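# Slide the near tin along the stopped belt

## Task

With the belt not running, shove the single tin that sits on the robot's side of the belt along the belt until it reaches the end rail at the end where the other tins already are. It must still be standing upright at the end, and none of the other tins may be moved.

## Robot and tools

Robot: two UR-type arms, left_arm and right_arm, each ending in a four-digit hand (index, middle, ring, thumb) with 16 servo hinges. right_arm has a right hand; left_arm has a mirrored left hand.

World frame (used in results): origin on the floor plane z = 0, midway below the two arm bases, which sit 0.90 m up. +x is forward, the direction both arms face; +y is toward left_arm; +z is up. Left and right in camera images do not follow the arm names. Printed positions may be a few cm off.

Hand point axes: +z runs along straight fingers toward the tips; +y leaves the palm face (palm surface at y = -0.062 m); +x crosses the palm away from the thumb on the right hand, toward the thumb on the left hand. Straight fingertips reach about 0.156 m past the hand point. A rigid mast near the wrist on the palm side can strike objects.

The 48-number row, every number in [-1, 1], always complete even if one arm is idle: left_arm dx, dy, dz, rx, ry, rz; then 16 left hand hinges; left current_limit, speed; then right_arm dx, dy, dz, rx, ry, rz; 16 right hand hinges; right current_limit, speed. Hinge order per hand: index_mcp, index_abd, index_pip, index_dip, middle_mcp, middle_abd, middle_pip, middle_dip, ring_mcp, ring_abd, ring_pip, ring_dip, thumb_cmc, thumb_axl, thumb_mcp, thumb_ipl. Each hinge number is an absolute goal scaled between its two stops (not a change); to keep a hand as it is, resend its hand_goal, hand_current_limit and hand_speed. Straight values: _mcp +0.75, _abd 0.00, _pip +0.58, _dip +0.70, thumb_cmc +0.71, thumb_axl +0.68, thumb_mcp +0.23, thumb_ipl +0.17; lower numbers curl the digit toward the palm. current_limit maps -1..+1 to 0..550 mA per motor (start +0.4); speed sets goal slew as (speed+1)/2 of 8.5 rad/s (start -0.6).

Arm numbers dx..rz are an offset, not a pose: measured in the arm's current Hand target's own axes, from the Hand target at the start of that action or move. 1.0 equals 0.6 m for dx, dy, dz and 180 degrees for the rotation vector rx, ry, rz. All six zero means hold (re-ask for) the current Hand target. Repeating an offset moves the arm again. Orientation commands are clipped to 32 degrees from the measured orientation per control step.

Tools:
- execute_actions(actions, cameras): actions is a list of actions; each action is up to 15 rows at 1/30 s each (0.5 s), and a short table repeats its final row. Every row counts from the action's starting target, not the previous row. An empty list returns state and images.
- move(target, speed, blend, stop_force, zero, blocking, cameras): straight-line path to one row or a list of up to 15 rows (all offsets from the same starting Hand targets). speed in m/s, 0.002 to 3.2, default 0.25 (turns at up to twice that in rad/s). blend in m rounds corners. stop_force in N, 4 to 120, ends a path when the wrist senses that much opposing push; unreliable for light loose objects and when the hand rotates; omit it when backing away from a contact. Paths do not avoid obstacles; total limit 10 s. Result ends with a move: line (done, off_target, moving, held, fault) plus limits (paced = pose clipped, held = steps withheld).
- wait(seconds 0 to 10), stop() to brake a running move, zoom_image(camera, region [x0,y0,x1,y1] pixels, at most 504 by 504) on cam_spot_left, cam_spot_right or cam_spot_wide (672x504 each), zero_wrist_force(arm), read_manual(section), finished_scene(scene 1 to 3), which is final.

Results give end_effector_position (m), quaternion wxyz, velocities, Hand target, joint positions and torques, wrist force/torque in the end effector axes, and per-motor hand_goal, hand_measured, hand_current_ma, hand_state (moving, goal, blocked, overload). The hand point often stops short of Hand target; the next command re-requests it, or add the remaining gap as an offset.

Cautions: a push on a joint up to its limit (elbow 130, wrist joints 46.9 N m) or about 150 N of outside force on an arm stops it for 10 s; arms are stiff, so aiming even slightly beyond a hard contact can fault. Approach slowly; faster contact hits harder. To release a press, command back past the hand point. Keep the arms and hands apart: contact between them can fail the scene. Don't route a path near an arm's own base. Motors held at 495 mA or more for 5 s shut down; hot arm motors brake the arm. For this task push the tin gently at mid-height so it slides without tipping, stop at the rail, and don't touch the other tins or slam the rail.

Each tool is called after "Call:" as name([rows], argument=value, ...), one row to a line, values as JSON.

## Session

Call:
execute_actions(actions=[])

Call:
zoom_image(camera="cam_spot_wide", region=[220, 140, 340, 260])

Call:
zoom_image(camera="cam_spot_left", region=[220, 170, 340, 290])

Call:
zoom_image(camera="cam_spot_wide", region=[340, 160, 460, 300])

Scene clock: 0.00 s.
left_arm: end_effector_position=(+0.1385, +0.6464, +1.2748) hand_goal=(+0.754, +0.000, +0.576, +0.696, +0.754, +0.000, +0.576, +0.696, +0.754, +0.000, +0.576, +0.696, +0.714, +0.678, +0.226, +0.168) hand_measured=(+0.754, +0.000, +0.576, +0.696, +0.754, +0.000, +0.576, +0.696, +0.754, +0.000, +0.576, +0.696, +0.714, +0.678, +0.226, +0.168) hand_current_ma=(+0, +0, +0, +0, +0, +0, +0, +0, +0, +0, +0, +0, +0, +0, +0, +0) hand_state=(goal, goal, goal, goal, goal, goal, goal, goal, goal, goal, goal, goal, goal, goal, goal, goal) hand_current_limit=0.40 hand_speed=-0.60 end_effector_quat_wxyz=(+0.069, -0.194, +0.911, -0.358) | right_arm: end_effector_position=(+0.1231, -0.4963, +1.2403) hand_goal=(+0.754, +0.000, +0.576, +0.696, +0.754, +0.000, +0.576, +0.696, +0.754, +0.000, +0.576, +0.696, +0.714, +0.678, +0.226, +0.168) hand_measured=(+0.754, +0.000, +0.576, +0.696, +0.754, +0.000, +0.576, +0.696, +0.754, +0.000, +0.576, +0.696, +0.714, +0.678, +0.226, +0.168) hand_current_ma=(+0, +0, +0, +0, +0, +0, +0, +0, +0, +0, +0, +0, +0, +0, +0, +0) hand_state=(goal, goal, goal, goal, goal, goal, goal, goal, goal, goal, goal, goal, goal, goal, goal, goal) hand_current_limit=0.40 hand_speed=-0.60 end_effector_quat_wxyz=(-0.139, -0.067, +0.930, -0.333)
Joint positions: left_arm=[0.205 -2.06 2.213 1.241 2.3 1.29] | right_arm=[-0.186 -2.06 2.336 1.42 2.3 1.29]
Joint velocities: within noise
Joint torques (N m): no reading
Wrist force (N): no reading
Wrist torque (N m): no reading
Wrist force, peak (N): no reading
Hand target: left_arm +0.1385, +0.6464, +1.2748; +0.069, -0.194, +0.911, -0.358 | right_arm +0.1231, -0.4963, +1.2403; -0.139, -0.067, +0.930, -0.333

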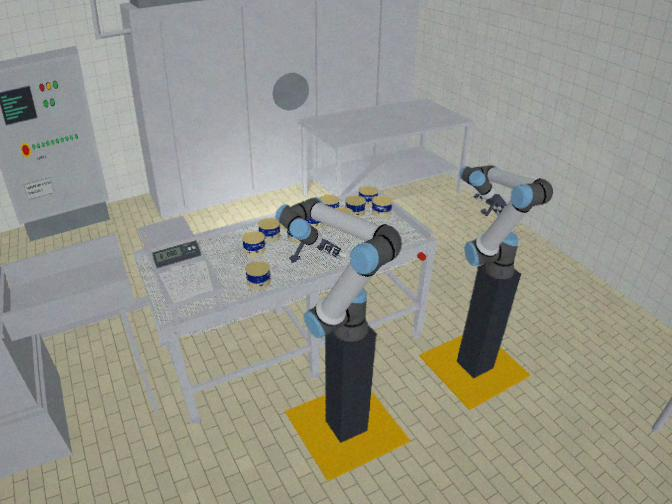

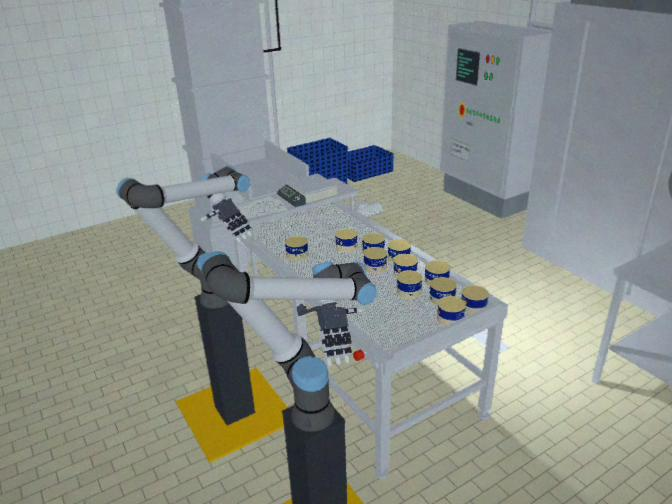

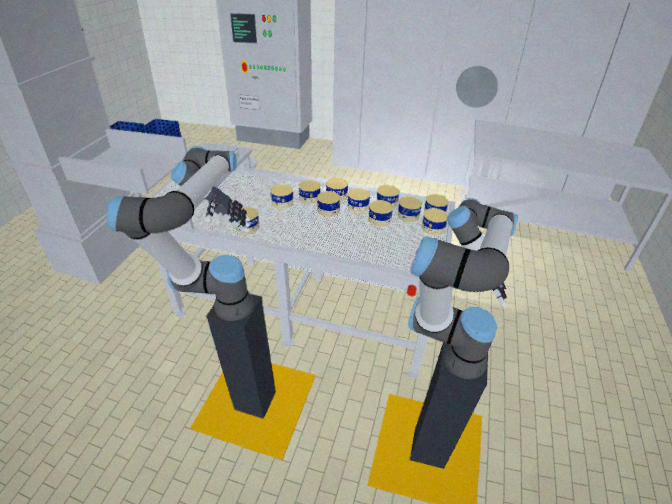

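Scaled by 4.200 from the camera's 672x504 image, which has a finer 960x720 frame.

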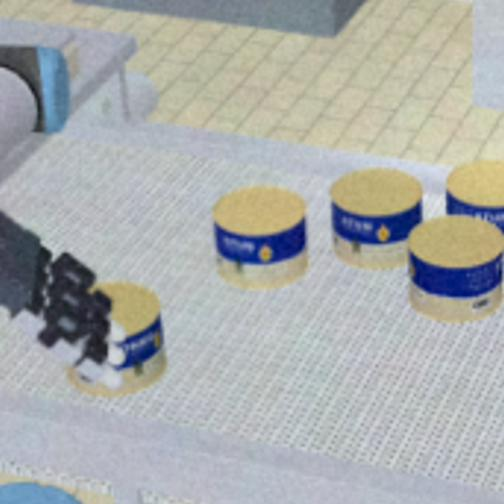

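Scaled by 4.200 from the camera's 672x504 image, which has a finer 960x720 frame.

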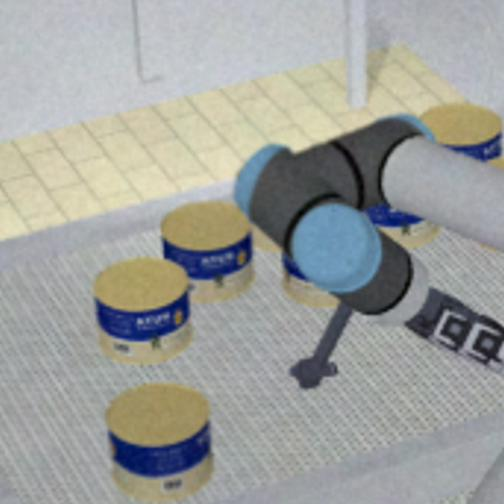

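Scaled by 3.600 from the camera's 672x504 image, which has a finer 960x720 frame.

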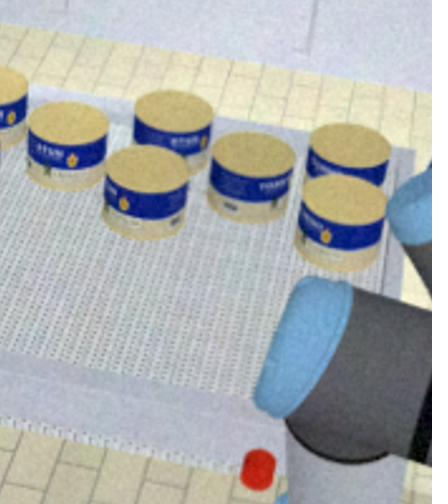

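Call:
zoom_image(camera="cam_spot_left", region=[130, 190, 310, 340])

Call:
zoom_image(camera="cam_spot_right", region=[200, 140, 380, 290])

Scaled by 2.800 from the camera's 672x504 image, which has a finer 960x720 frame.

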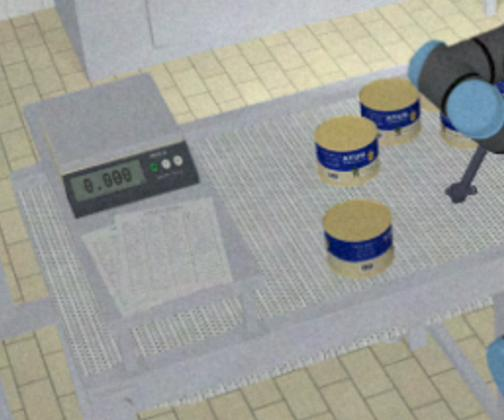

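Scaled by 2.800 from the camera's 672x504 image, which has a finer 960x720 frame.

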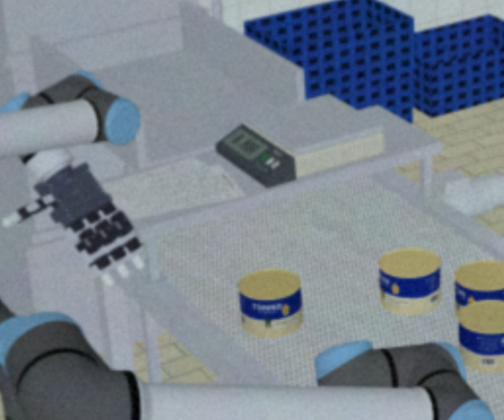

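Call:
move(target=[-0.993, 0.315, 0.247, -0.0616, -0.3196, -0.8132, -0.479, 0, -0.372, 0.261, -0.548, 0, -0.81, 0.696, -0.479, 0, -0.372, 0.261, 0.714, 0.678, 0.955, 0.438, 0.4, -0.6, 0,0,0,0,0,0, 0.754, 0, 0.576, 0.696, 0.754, 0, 0.576, 0.696, 0.754, 0, 0.576, 0.696, 0.714, 0.678, 0.226, 0.168, 0.4, -0.6], speed=0.5, cameras=["all"])

Call:
zoom_image(camera="cam_spot_wide", region=[150, 130, 280, 260])

Call:
zoom_image(camera="cam_spot_left", region=[170, 200, 300, 330])

Call:
zoom_image(camera="cam_spot_right", region=[230, 150, 350, 270])

Scene clock: 10.80 s.
left_arm: end_effector_position=(+0.6657, +0.9194, +1.0297) hand_goal=(-0.478, +0.000, -0.372, +0.262, -0.548, +0.000, -0.810, +0.696, -0.478, +0.000, -0.372, +0.262, +0.714, +0.678, +0.956, +0.438) hand_measured=(-0.462, +0.000, -0.366, +0.266, -0.532, +0.000, -0.808, +0.696, -0.462, +0.000, -0.366, +0.264, +0.712, +0.678, +0.954, +0.436) hand_current_ma=(+5, +0, +1, +0, +6, +0, +0, +0, +5, +0, +0, +0, +0, +0, +0, +0) hand_state=(goal, goal, goal, goal, goal, goal, goal, goal, goal, goal, goal, goal, goal, goal, goal, goal) hand_current_limit=0.40 hand_speed=-0.60 end_effector_quat_wxyz=(+0.000, +1.000, +0.000, +0.000) | right_arm: end_effector_position=(+0.1231, -0.4963, +1.2403) hand_goal=(+0.754, +0.000, +0.576, +0.696, +0.754, +0.000, +0.576, +0.696, +0.754, +0.000, +0.576, +0.696, +0.714, +0.678, +0.226, +0.168) hand_measured=(+0.750, +0.000, +0.576, +0.696, +0.750, +0.000, +0.576, +0.696, +0.750, +0.000, +0.576, +0.696, +0.712, +0.678, +0.226, +0.168) hand_current_ma=(-23, +0, +3, +0, -22, +0, +3, +0, -22, +0, +3, +0, -14, -4, -6, -2) hand_state=(goal, goal, goal, goal, goal, goal, goal, goal, goal, goal, goal, goal, goal, goal, goal, goal) hand_current_limit=0.40 hand_speed=-0.60 end_effector_quat_wxyz=(-0.139, -0.067, +0.930, -0.333)
Joint positions: left_arm=[0.392 -0.884 1.392 1.063 1.571 -1.178] | right_arm=[-0.186 -2.06 2.336 1.42 2.3 1.29]
Joint torques (N m): left_arm=[15.29 -63.22 -37.55 7.74 -2.07 -3.33] | right_arm=[1.74 3.81 -37.37 3.78 1.47 -0.29]
Wrist force (N): left_arm=[-0.1 0.1 0.1] | right_arm=[-0.1 -0.3 -0.1]
Wrist torque (N m): left_arm=[0.29 -0.03 -0.13] | right_arm=[-0.04 0.01 -0.01]
Wrist force, peak (N): left_arm=[1.4 -0.2 0.1] | right_arm=[-0.7 -0.6 0.7]
Hand target: left_arm +0.6658, +0.9194, +1.0297; +0.000, +1.000, +0.000, +0.000 | right_arm +0.1231, -0.4963, +1.2403; -0.139, -0.067, +0.930, -0.333
Off the commanded pose: left_arm 0.000 m, 0 deg | right_arm 0.000 m, 0 deg.
move: done

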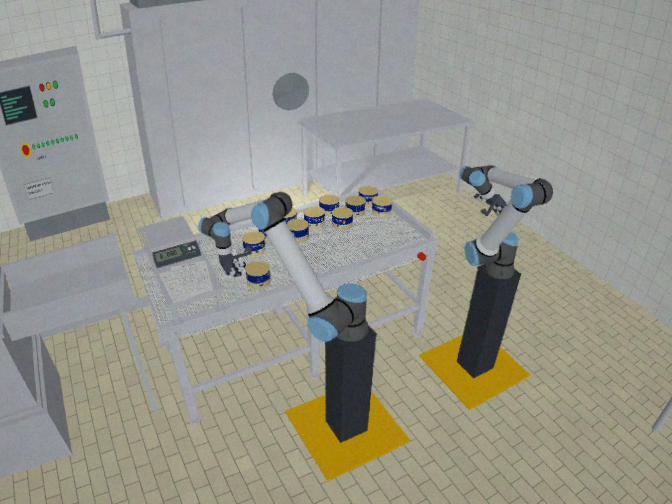

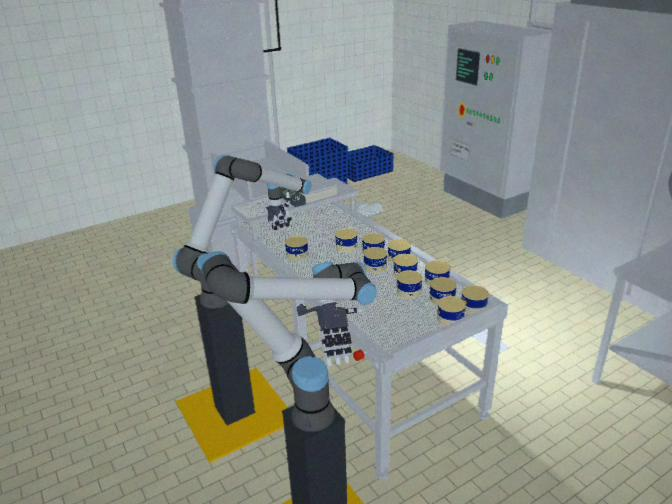

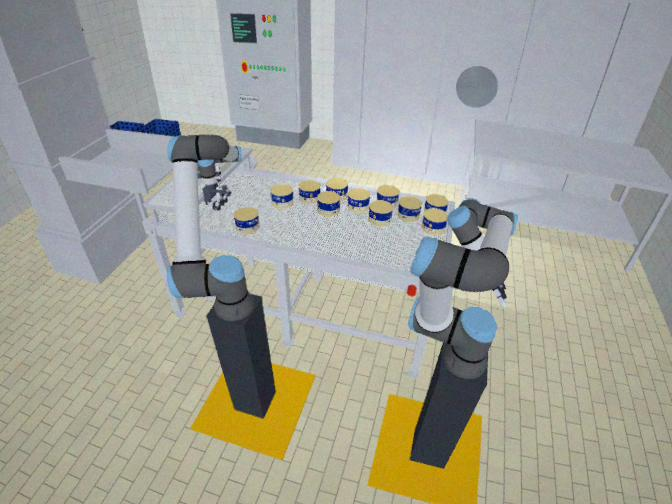

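Scaled by 3.877 from the camera's 672x504 image, which has a finer 960x720 frame.

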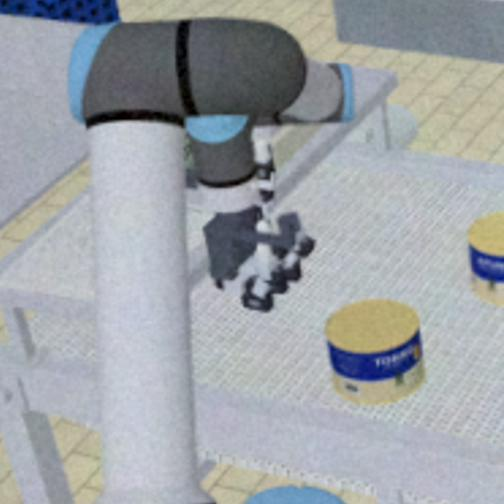

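Scaled by 3.877 from the camera's 672x504 image, which has a finer 960x720 frame.

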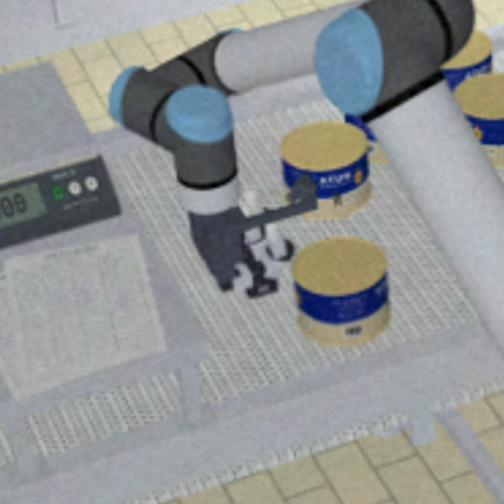

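Scaled by 4.200 from the camera's 672x504 image, which has a finer 960x720 frame.

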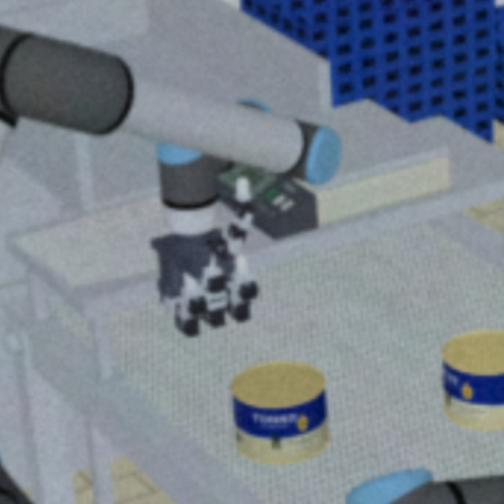

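Call:
move([
  [0.0222, 0.0073, 0.1, 0, 0, 0, -0.479, 0, -0.372, 0.261, -0.548, 0, -0.81, 0.696, -0.479, 0, -0.372, 0.261, 0.714, 0.678, 0.955, 0.438, 0.4, -0.6, 0,0,0,0,0,0, 0.754, 0, 0.576, 0.696, 0.754, 0, 0.576, 0.696, 0.754, 0, 0.576, 0.696, 0.714, 0.678, 0.226, 0.168, 0.4, -0.6],
  [0.0222, 0.0073, 0.243, 0, 0, 0, -0.479, 0, -0.372, 0.261, -0.548, 0, -0.81, 0.696, -0.479, 0, -0.372, 0.261, 0.714, 0.678, 0.955, 0.438, 0.4, -0.6, 0,0,0,0,0,0, 0.754, 0, 0.576, 0.696, 0.754, 0, 0.576, 0.696, 0.754, 0, 0.576, 0.696, 0.714, 0.678, 0.226, 0.168, 0.4, -0.6],
], speed=[0.1, 0.05], stop_force=7, cameras=["all"])

Call:
zoom_image(camera="cam_spot_wide", region=[190, 140, 290, 240])

Call:
zoom_image(camera="cam_spot_left", region=[190, 220, 290, 320])

Call:
zoom_image(camera="cam_spot_right", region=[240, 170, 340, 270])

Scene clock: 16.53 s.
left_arm: end_effector_position=(+0.6790, +0.9150, +0.8839) hand_goal=(-0.478, +0.000, -0.372, +0.262, -0.548, +0.000, -0.810, +0.696, -0.478, +0.000, -0.372, +0.262, +0.714, +0.678, +0.956, +0.438) hand_measured=(-0.462, +0.000, -0.366, +0.266, -0.532, +0.000, -0.808, +0.696, -0.462, +0.000, -0.368, +0.264, +0.712, +0.678, +0.954, +0.436) hand_current_ma=(+5, +0, +1, +0, +6, +0, +0, +0, +5, +0, +0, +0, +0, +0, +0, +0) hand_state=(goal, goal, goal, goal, goal, goal, goal, goal, goal, goal, goal, goal, goal, goal, goal, goal) hand_current_limit=0.40 hand_speed=-0.60 end_effector_quat_wxyz=(+0.000, +1.000, +0.000, +0.000) | right_arm: end_effector_position=(+0.1231, -0.4963, +1.2403) hand_goal=(+0.754, +0.000, +0.576, +0.696, +0.754, +0.000, +0.576, +0.696, +0.754, +0.000, +0.576, +0.696, +0.714, +0.678, +0.226, +0.168) hand_measured=(+0.750, +0.000, +0.576, +0.696, +0.750, +0.000, +0.576, +0.696, +0.750, +0.000, +0.576, +0.696, +0.712, +0.678, +0.226, +0.168) hand_current_ma=(-23, +0, +3, +0, -22, +0, +3, +0, -22, +0, +3, +0, -14, -4, -6, -2) hand_state=(goal, goal, goal, goal, goal, goal, goal, goal, goal, goal, goal, goal, goal, goal, goal, goal) hand_current_limit=0.40 hand_speed=-0.60 end_effector_quat_wxyz=(-0.139, -0.067, +0.930, -0.333)
Joint positions: left_arm=[0.38 -0.736 1.422 0.886 1.571 -1.19] | right_arm=[-0.186 -2.06 2.336 1.42 2.3 1.29]
Joint torques (N m): left_arm=[-13.37 -67.87 -18.1 1.35 -0.04 -3.74] | right_arm=[1.56 5.43 -37.84 3.72 1.44 -0.4]
Wrist force (N): left_arm=[-0.2 0.1 0.2] | right_arm=[0.0 0.1 0.1]
Wrist torque (N m): left_arm=[0.27 -0.02 -0.09] | right_arm=[0.00 0.00 0.00]
Wrist force, peak (N): left_arm=[0.1 0.2 0.8] | right_arm=[-0.5 -0.4 0.9]
Hand target: left_arm +0.6790, +0.9150, +0.8839; +0.000, +1.000, +0.000, +0.000 | right_arm +0.1231, -0.4963, +1.2403; -0.139, -0.067, +0.930, -0.333
Off the commanded pose: left_arm 0.000 m, 0 deg | right_arm 0.000 m, 0 deg.
move: done

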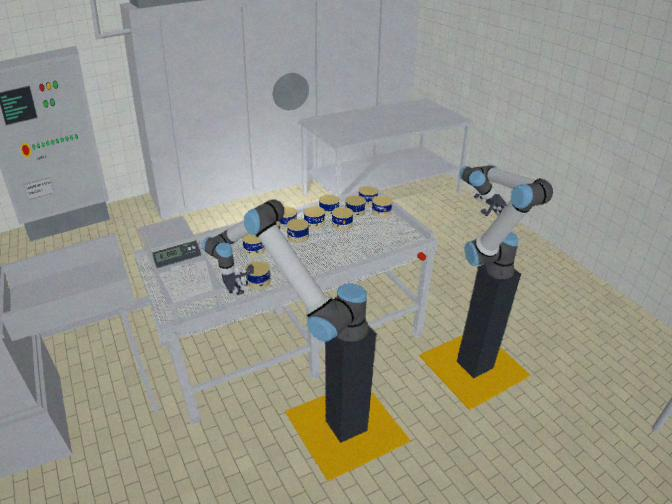

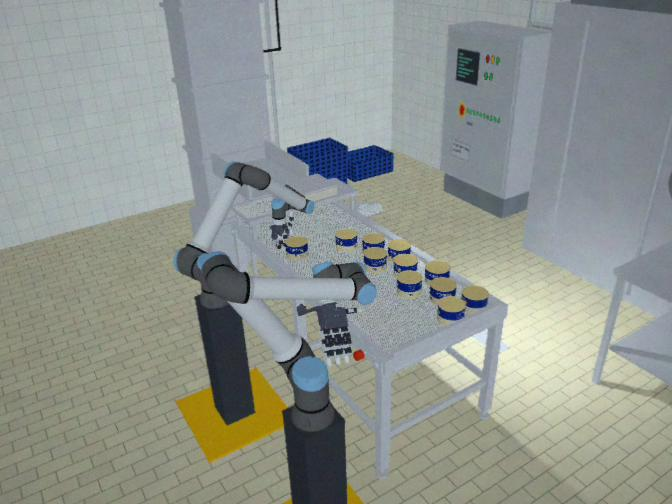

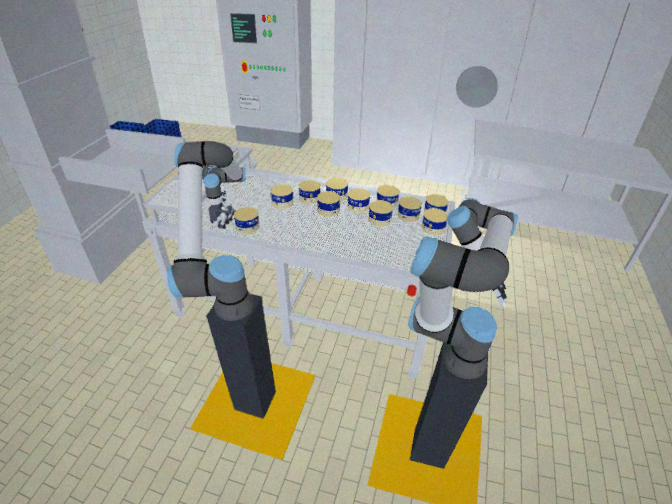

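Scaled by 5.040 from the camera's 672x504 image, which has a finer 960x720 frame.

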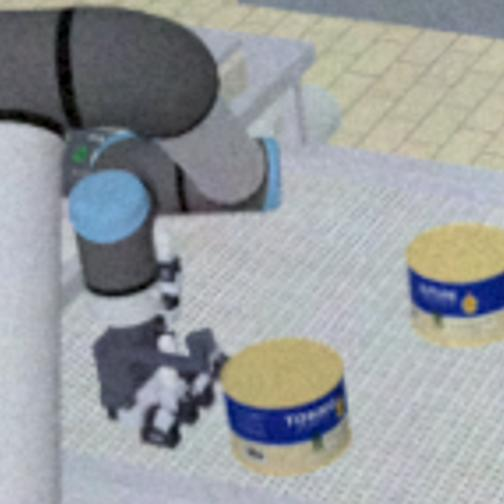

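Scaled by 5.040 from the camera's 672x504 image, which has a finer 960x720 frame.

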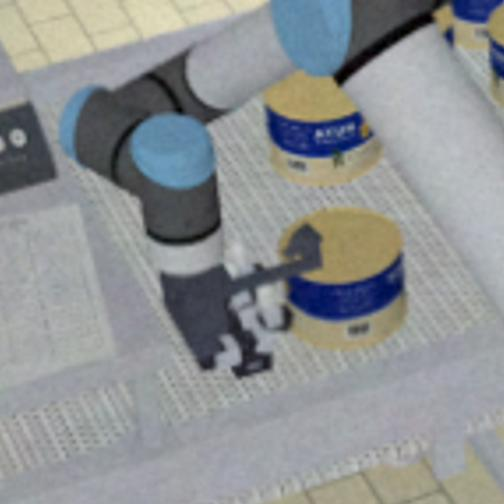

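Scaled by 5.040 from the camera's 672x504 image, which has a finer 960x720 frame.

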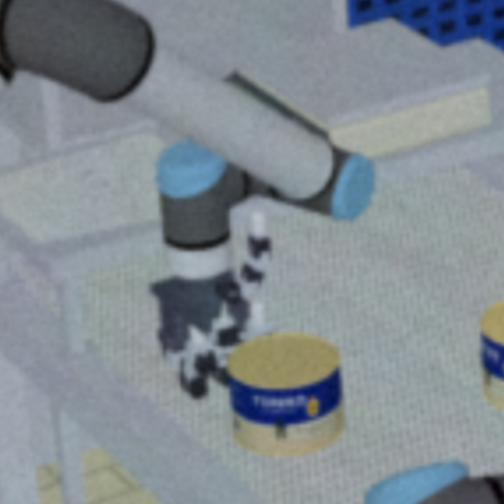

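Call:
move([
  [0, 0.0583, 0, 0, 0, 0, -0.479, 0, -0.372, 0.261, -0.548, 0, -0.81, 0.696, -0.479, 0, -0.372, 0.261, 0.714, 0.678, 0.955, 0.438, 0.4, -0.6, 0,0,0,0,0,0, 0.754, 0, 0.576, 0.696, 0.754, 0, 0.576, 0.696, 0.754, 0, 0.576, 0.696, 0.714, 0.678, 0.226, 0.168, 0.4, -0.6],
  [0, 0.958, 0, 0, 0, 0, -0.479, 0, -0.372, 0.261, -0.548, 0, -0.81, 0.696, -0.479, 0, -0.372, 0.261, 0.714, 0.678, 0.955, 0.438, 0.4, -0.6, 0,0,0,0,0,0, 0.754, 0, 0.576, 0.696, 0.754, 0, 0.576, 0.696, 0.754, 0, 0.576, 0.696, 0.714, 0.678, 0.226, 0.168, 0.4, -0.6],
], speed=[0.05, 0.15], blend=[0.005, 0], cameras=["all"])

Call:
zoom_image(camera="cam_spot_wide", region=[260, 150, 460, 300])

Scene clock: 22.67 s.
left_arm: end_effector_position=(+0.6788, +0.3404, +0.8840) hand_goal=(-0.478, +0.000, -0.372, +0.262, -0.548, +0.000, -0.810, +0.696, -0.478, +0.000, -0.372, +0.262, +0.714, +0.678, +0.956, +0.438) hand_measured=(-0.468, +0.002, -0.380, +0.266, -0.532, +0.000, -0.808, +0.696, -0.464, -0.002, -0.374, +0.264, +0.712, +0.678, +0.954, +0.436) hand_current_ma=(+2, +0, -1, +0, +6, +0, +0, +0, +4, +0, +0, +0, +0, +0, +0, +0) hand_state=(goal, goal, goal, goal, goal, goal, goal, goal, goal, goal, goal, goal, goal, goal, goal, goal) hand_current_limit=0.40 hand_speed=-0.60 end_effector_quat_wxyz=(+0.000, +1.000, +0.000, +0.000) | right_arm: end_effector_position=(+0.1231, -0.4963, +1.2403) hand_goal=(+0.754, +0.000, +0.576, +0.696, +0.754, +0.000, +0.576, +0.696, +0.754, +0.000, +0.576, +0.696, +0.714, +0.678, +0.226, +0.168) hand_measured=(+0.750, +0.000, +0.576, +0.696, +0.750, +0.000, +0.576, +0.696, +0.750, +0.000, +0.576, +0.696, +0.712, +0.678, +0.226, +0.168) hand_current_ma=(-23, +0, +3, +0, -22, +0, +3, +0, -22, +0, +3, +0, -14, -4, -6, -2) hand_state=(goal, goal, goal, goal, goal, goal, goal, goal, goal, goal, goal, goal, goal, goal, goal, goal) hand_current_limit=0.40 hand_speed=-0.60 end_effector_quat_wxyz=(-0.139, -0.067, +0.930, -0.333)
Joint positions: left_arm=[-0.451 -0.892 1.736 0.727 1.571 -2.022] | right_arm=[-0.186 -2.06 2.336 1.42 2.3 1.29]
Joint torques (N m): left_arm=[-17.61 -55.42 -30.81 7.79 -1.05 -4.32] | right_arm=[0.84 5.38 -37.27 3.58 1.44 -0.45]
Wrist force (N): left_arm=[-0.4 -3.5 0.7] | right_arm=[0.0 0.1 0.0]
Wrist torque (N m): left_arm=[0.19 0.03 0.02] | right_arm=[-0.01 0.00 0.00]
Wrist force, peak (N): left_arm=[0.8 -5.4 1.7] | right_arm=[-1.1 0.4 -0.1]
Hand target: left_arm +0.6788, +0.3402, +0.8840; +0.000, +1.000, +0.000, +0.000 | right_arm +0.1231, -0.4963, +1.2403; -0.139, -0.067, +0.930, -0.333
Off the commanded pose: left_arm 0.000 m, 0 deg | right_arm 0.000 m, 0 deg.
move: done

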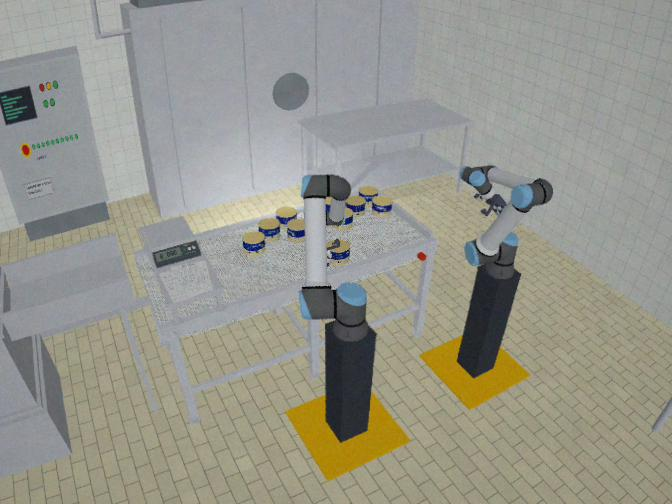

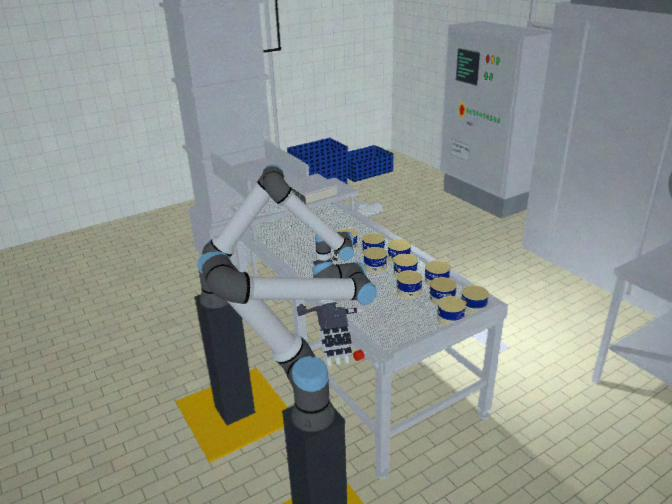

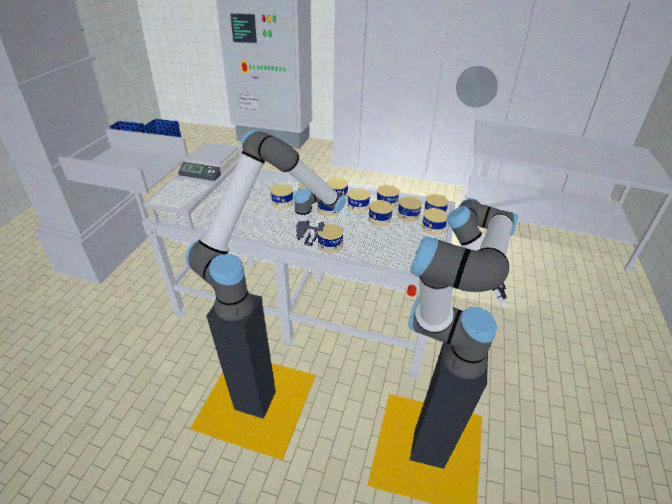

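Scaled by 2.520 from the camera's 672x504 image, which has a finer 960x720 frame.

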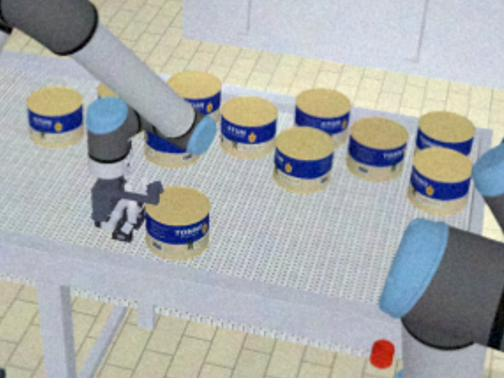

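Call:
move(target=[0, 0.892, 0, 0, 0, 0, -0.479, 0, -0.372, 0.261, -0.548, 0, -0.81, 0.696, -0.479, 0, -0.372, 0.261, 0.714, 0.678, 0.955, 0.438, 0.4, -0.6, 0,0,0,0,0,0, 0.754, 0, 0.576, 0.696, 0.754, 0, 0.576, 0.696, 0.754, 0, 0.576, 0.696, 0.714, 0.678, 0.226, 0.168, 0.4, -0.6], speed=0.15)

Call:
move(target=[0, 0.18, 0, 0, 0, 0, -0.479, 0, -0.372, 0.261, -0.548, 0, -0.81, 0.696, -0.479, 0, -0.372, 0.261, 0.714, 0.678, 0.955, 0.438, 0.4, -0.6, 0,0,0,0,0,0, 0.754, 0, 0.576, 0.696, 0.754, 0, 0.576, 0.696, 0.754, 0, 0.576, 0.696, 0.714, 0.678, 0.226, 0.168, 0.4, -0.6], speed=0.03, stop_force=8, cameras=["all"])

Call:
zoom_image(camera="cam_spot_wide", region=[340, 150, 470, 280])

Call:
zoom_image(camera="cam_spot_right", region=[370, 270, 500, 400])

Scene clock: 27.97 s.
left_arm: end_effector_position=(+0.6785, -0.1949, +0.8841) hand_goal=(-0.478, +0.000, -0.372, +0.262, -0.548, +0.000, -0.810, +0.696, -0.478, +0.000, -0.372, +0.262, +0.714, +0.678, +0.956, +0.438) hand_measured=(-0.478, +0.002, -0.380, +0.266, -0.532, +0.000, -0.808, +0.696, -0.474, -0.002, -0.378, +0.264, +0.712, +0.678, +0.954, +0.436) hand_current_ma=(+0, +0, -1, +0, +6, +0, +0, +0, +0, +0, -1, +0, +0, +0, +0, +0) hand_state=(goal, goal, goal, goal, goal, goal, goal, goal, goal, goal, goal, goal, goal, goal, goal, goal) hand_current_limit=0.40 hand_speed=-0.60 end_effector_quat_wxyz=(+0.000, +1.000, +0.000, +0.000) | right_arm: end_effector_position=(+0.1231, -0.4963, +1.2403) hand_goal=(+0.754, +0.000, +0.576, +0.696, +0.754, +0.000, +0.576, +0.696, +0.754, +0.000, +0.576, +0.696, +0.714, +0.678, +0.226, +0.168) hand_measured=(+0.750, +0.000, +0.576, +0.696, +0.750, +0.000, +0.576, +0.696, +0.750, +0.000, +0.576, +0.696, +0.712, +0.678, +0.226, +0.168) hand_current_ma=(-23, +0, +3, +0, -22, +0, +3, +0, -22, +0, +3, +0, -14, -4, -6, -2) hand_state=(goal, goal, goal, goal, goal, goal, goal, goal, goal, goal, goal, goal, goal, goal, goal, goal) hand_current_limit=0.40 hand_speed=-0.60 end_effector_quat_wxyz=(-0.139, -0.067, +0.930, -0.333)
Joint positions: left_arm=[-0.977 -0.537 1.015 1.092 1.571 -2.547] | right_arm=[-0.186 -2.06 2.336 1.42 2.3 1.29]
Joint torques (N m): left_arm=[-16.96 -83.69 -36.62 7.48 1.22 -3.74] | right_arm=[1.28 5.56 -37.28 3.65 1.44 -0.47]
Wrist force (N): left_arm=[-0.5 -2.9 -0.3] | right_arm=[-0.4 -0.1 -0.1]
Wrist torque (N m): left_arm=[0.17 0.05 0.04] | right_arm=[-0.02 0.05 -0.04]
Wrist force, peak (N): left_arm=[-0.8 -6.1 1.3] | right_arm=[-0.9 0.5 0.5]
Hand target: left_arm +0.6785, -0.1950, +0.8841; +0.000, +1.000, +0.000, +0.000 | right_arm +0.1231, -0.4963, +1.2403; -0.139, -0.067, +0.930, -0.333
Off the commanded pose: left_arm 0.000 m, 0 deg | right_arm 0.000 m, 0 deg.
move: done

Scene clock: 30.93 s.
left_arm: end_effector_position=(+0.6784, -0.2461, +0.8841) hand_goal=(-0.478, +0.000, -0.372, +0.262, -0.548, +0.000, -0.810, +0.696, -0.478, +0.000, -0.372, +0.262, +0.714, +0.678, +0.956, +0.438) hand_measured=(-0.478, +0.006, -0.396, +0.266, -0.532, +0.000, -0.808, +0.696, -0.476, -0.008, -0.392, +0.264, +0.712, +0.678, +0.954, +0.436) hand_current_ma=(+0, +0, -9, +0, +6, +0, +0, +0, +0, -1, -6, +0, +0, +0, +0, +0) hand_state=(goal, goal, blocked, goal, goal, goal, goal, goal, goal, goal, goal, goal, goal, goal, goal, goal) hand_current_limit=0.40 hand_speed=-0.60 end_effector_quat_wxyz=(+0.000, +1.000, +0.000, +0.000) | right_arm: end_effector_position=(+0.1231, -0.4963, +1.2403) hand_goal=(+0.754, +0.000, +0.576, +0.696, +0.754, +0.000, +0.576, +0.696, +0.754, +0.000, +0.576, +0.696, +0.714, +0.678, +0.226, +0.168) hand_measured=(+0.750, +0.000, +0.576, +0.696, +0.750, +0.000, +0.576, +0.696, +0.750, +0.000, +0.576, +0.696, +0.712, +0.678, +0.226, +0.168) hand_current_ma=(-23, +0, +3, +0, -22, +0, +3, +0, -22, +0, +3, +0, -14, -4, -6, -2) hand_state=(goal, goal, goal, goal, goal, goal, goal, goal, goal, goal, goal, goal, goal, goal, goal, goal) hand_current_limit=0.40 hand_speed=-0.60 end_effector_quat_wxyz=(-0.139, -0.067, +0.930, -0.333)
Joint positions: left_arm=[-1.007 -0.468 0.876 1.163 1.571 -2.577] | right_arm=[-0.186 -2.06 2.336 1.42 2.3 1.29]
Joint torques (N m): left_arm=[8.01 -120.1 -25.09 -0.37 1.49 3.94] | right_arm=[0.23 5.34 -37.04 3.54 1.39 -0.44]
Wrist force (N): left_arm=[-0.9 -5.0 1.0] | right_arm=[-0.3 0.0 0.3]
Wrist torque (N m): left_arm=[0.10 0.10 -0.02] | right_arm=[-0.04 0.03 -0.03]
Wrist force, peak (N): left_arm=[0.5 -12.0 2.0] | right_arm=[-0.7 0.5 0.6]
Hand target: left_arm +0.6784, -0.2461, +0.8841; +0.000, +1.000, +0.000, +0.000 (not the last commanded pose) | right_arm +0.1231, -0.4963, +1.2403; -0.139, -0.067, +0.930, -0.333
Off the commanded pose: left_arm 0.057 m, 0 deg | right_arm 0.000 m, 0 deg.
move: contact (left_arm)

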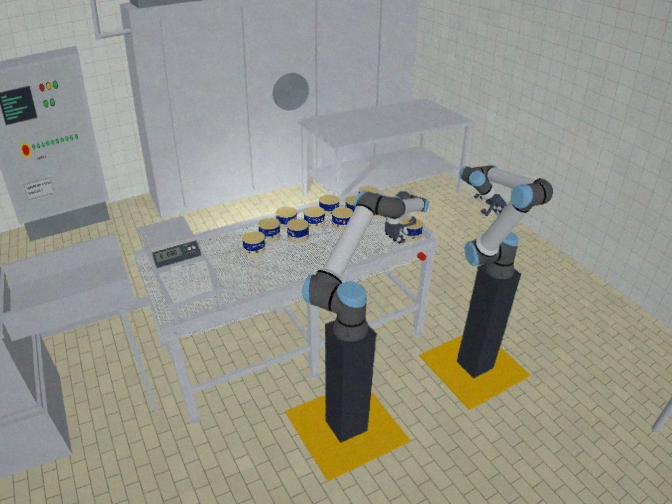

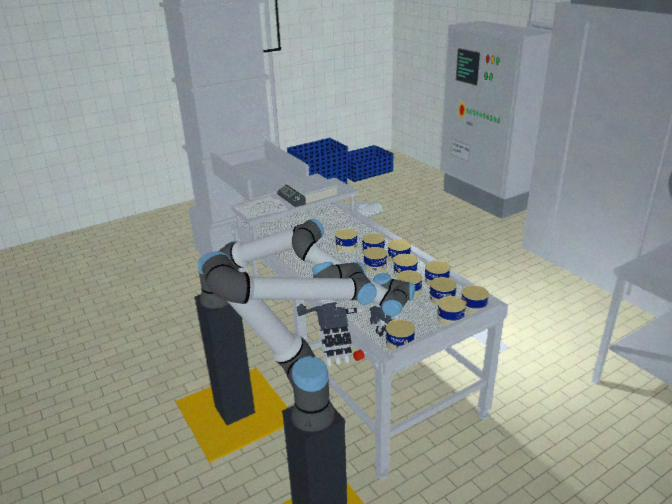

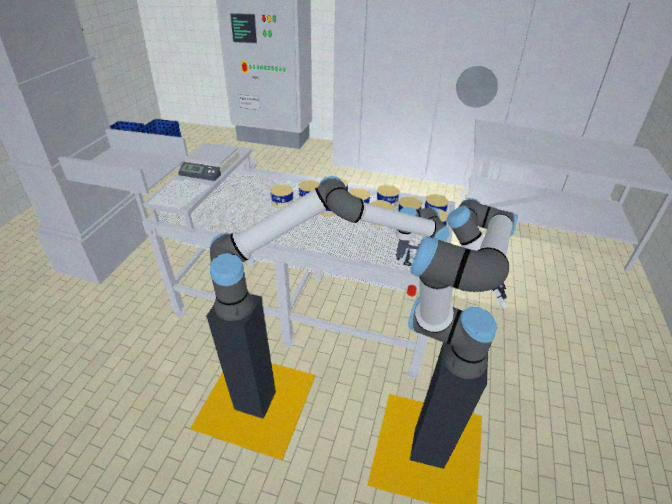

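Scaled by 3.877 from the camera's 672x504 image, which has a finer 960x720 frame.

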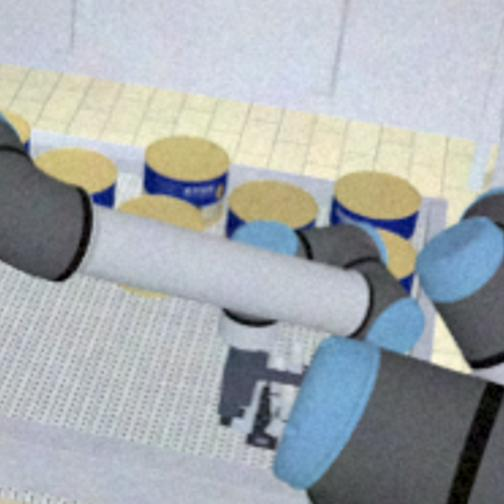

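Scaled by 3.877 from the camera's 672x504 image, which has a finer 960x720 frame.

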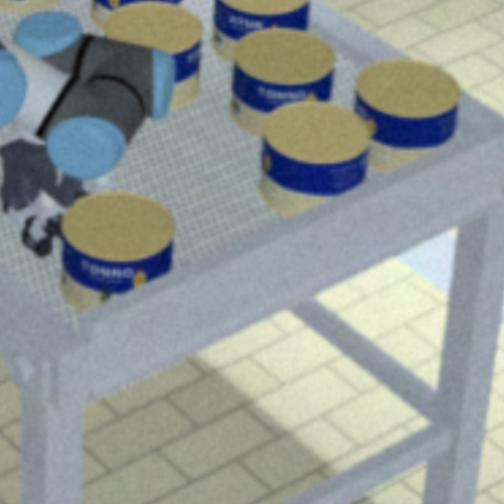

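Call:
move([
  [0, -0.04, 0, 0, 0, 0, -0.479, 0, -0.372, 0.261, -0.548, 0, -0.81, 0.696, -0.479, 0, -0.372, 0.261, 0.714, 0.678, 0.955, 0.438, 0.4, -0.6, 0,0,0,0,0,0, 0.754, 0, 0.576, 0.696, 0.754, 0, 0.576, 0.696, 0.754, 0, 0.576, 0.696, 0.714, 0.678, 0.226, 0.168, 0.4, -0.6],
  [0, -0.15, -0.04, 0, 0, 0, -0.479, 0, -0.372, 0.261, -0.548, 0, -0.81, 0.696, -0.479, 0, -0.372, 0.261, 0.714, 0.678, 0.955, 0.438, 0.4, -0.6, 0,0,0,0,0,0, 0.754, 0, 0.576, 0.696, 0.754, 0, 0.576, 0.696, 0.754, 0, 0.576, 0.696, 0.714, 0.678, 0.226, 0.168, 0.4, -0.6],
], speed=[0.08, 0.15], blend=0.01, cameras=["cam_spot_right"])

Call:
zoom_image(camera="cam_spot_right", region=[370, 270, 500, 400])

Scene clock: 33.10 s.
left_arm: end_effector_position=(+0.6785, -0.1562, +0.9081) hand_goal=(-0.478, +0.000, -0.372, +0.262, -0.548, +0.000, -0.810, +0.696, -0.478, +0.000, -0.372, +0.262, +0.714, +0.678, +0.956, +0.438) hand_measured=(-0.472, +0.002, -0.374, +0.266, -0.532, +0.000, -0.808, +0.696, -0.472, -0.002, -0.374, +0.264, +0.712, +0.678, +0.954, +0.436) hand_current_ma=(+1, +0, +0, +0, +6, +0, +0, +0, +1, +0, +0, +0, +0, +0, +0, +0) hand_state=(goal, goal, goal, goal, goal, goal, goal, goal, goal, goal, goal, goal, goal, goal, goal, goal) hand_current_limit=0.40 hand_speed=-0.60 end_effector_quat_wxyz=(+0.000, +1.000, +0.000, +0.000) | right_arm: end_effector_position=(+0.1231, -0.4963, +1.2403) hand_goal=(+0.754, +0.000, +0.576, +0.696, +0.754, +0.000, +0.576, +0.696, +0.754, +0.000, +0.576, +0.696, +0.714, +0.678, +0.226, +0.168) hand_measured=(+0.750, +0.000, +0.576, +0.696, +0.750, +0.000, +0.576, +0.696, +0.750, +0.000, +0.576, +0.696, +0.712, +0.678, +0.226, +0.168) hand_current_ma=(-23, +0, +3, +0, -22, +0, +3, +0, -22, +0, +3, +0, -14, -4, -6, -2) hand_state=(goal, goal, goal, goal, goal, goal, goal, goal, goal, goal, goal, goal, goal, goal, goal, goal) hand_current_limit=0.40 hand_speed=-0.60 end_effector_quat_wxyz=(-0.139, -0.067, +0.930, -0.333)
Joint positions: left_arm=[-0.952 -0.603 1.103 1.071 1.571 -2.522] | right_arm=[-0.186 -2.06 2.336 1.42 2.3 1.29]
Joint torques (N m): left_arm=[18.4 -111.43 -23 1.17 -1.92 4.46] | right_arm=[1.59 5.85 -37.23 3.55 1.36 -0.67]
Wrist force (N): left_arm=[-0.4 0.0 -0.2] | right_arm=[-0.5 -0.4 0.0]
Wrist torque (N m): left_arm=[0.26 0.02 -0.18] | right_arm=[-0.07 0.07 -0.05]
Wrist force, peak (N): left_arm=[-0.5 -5.2 1.2] | right_arm=[-0.8 0.2 0.5]
Hand target: left_arm +0.6785, -0.1561, +0.9081; +0.000, +1.000, +0.000, +0.000 | right_arm +0.1231, -0.4963, +1.2403; -0.139, -0.067, +0.930, -0.333
Off the commanded pose: left_arm 0.000 m, 0 deg | right_arm 0.000 m, 0 deg.
move: done
Images, in order (width x height): cam_spot_right 672x504.

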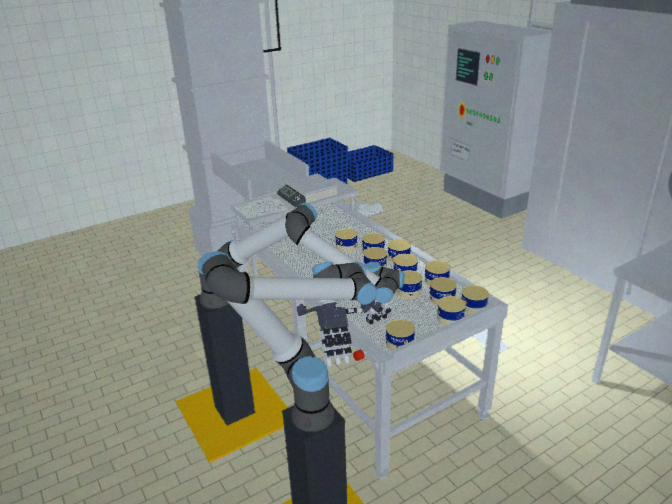

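Scaled by 3.877 from the camera's 672x504 image, which has a finer 960x720 frame.

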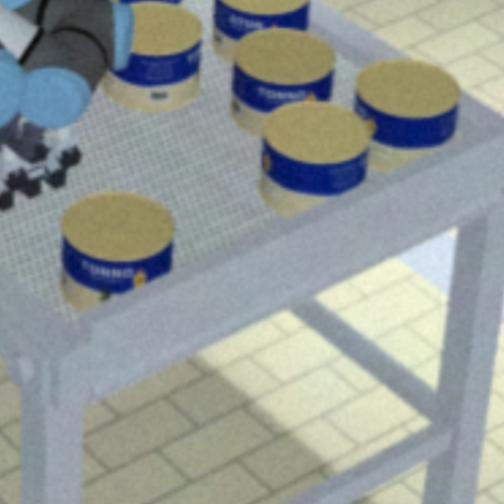

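Call:
finished_scene(scene=3)

The scene is finished: the task was done.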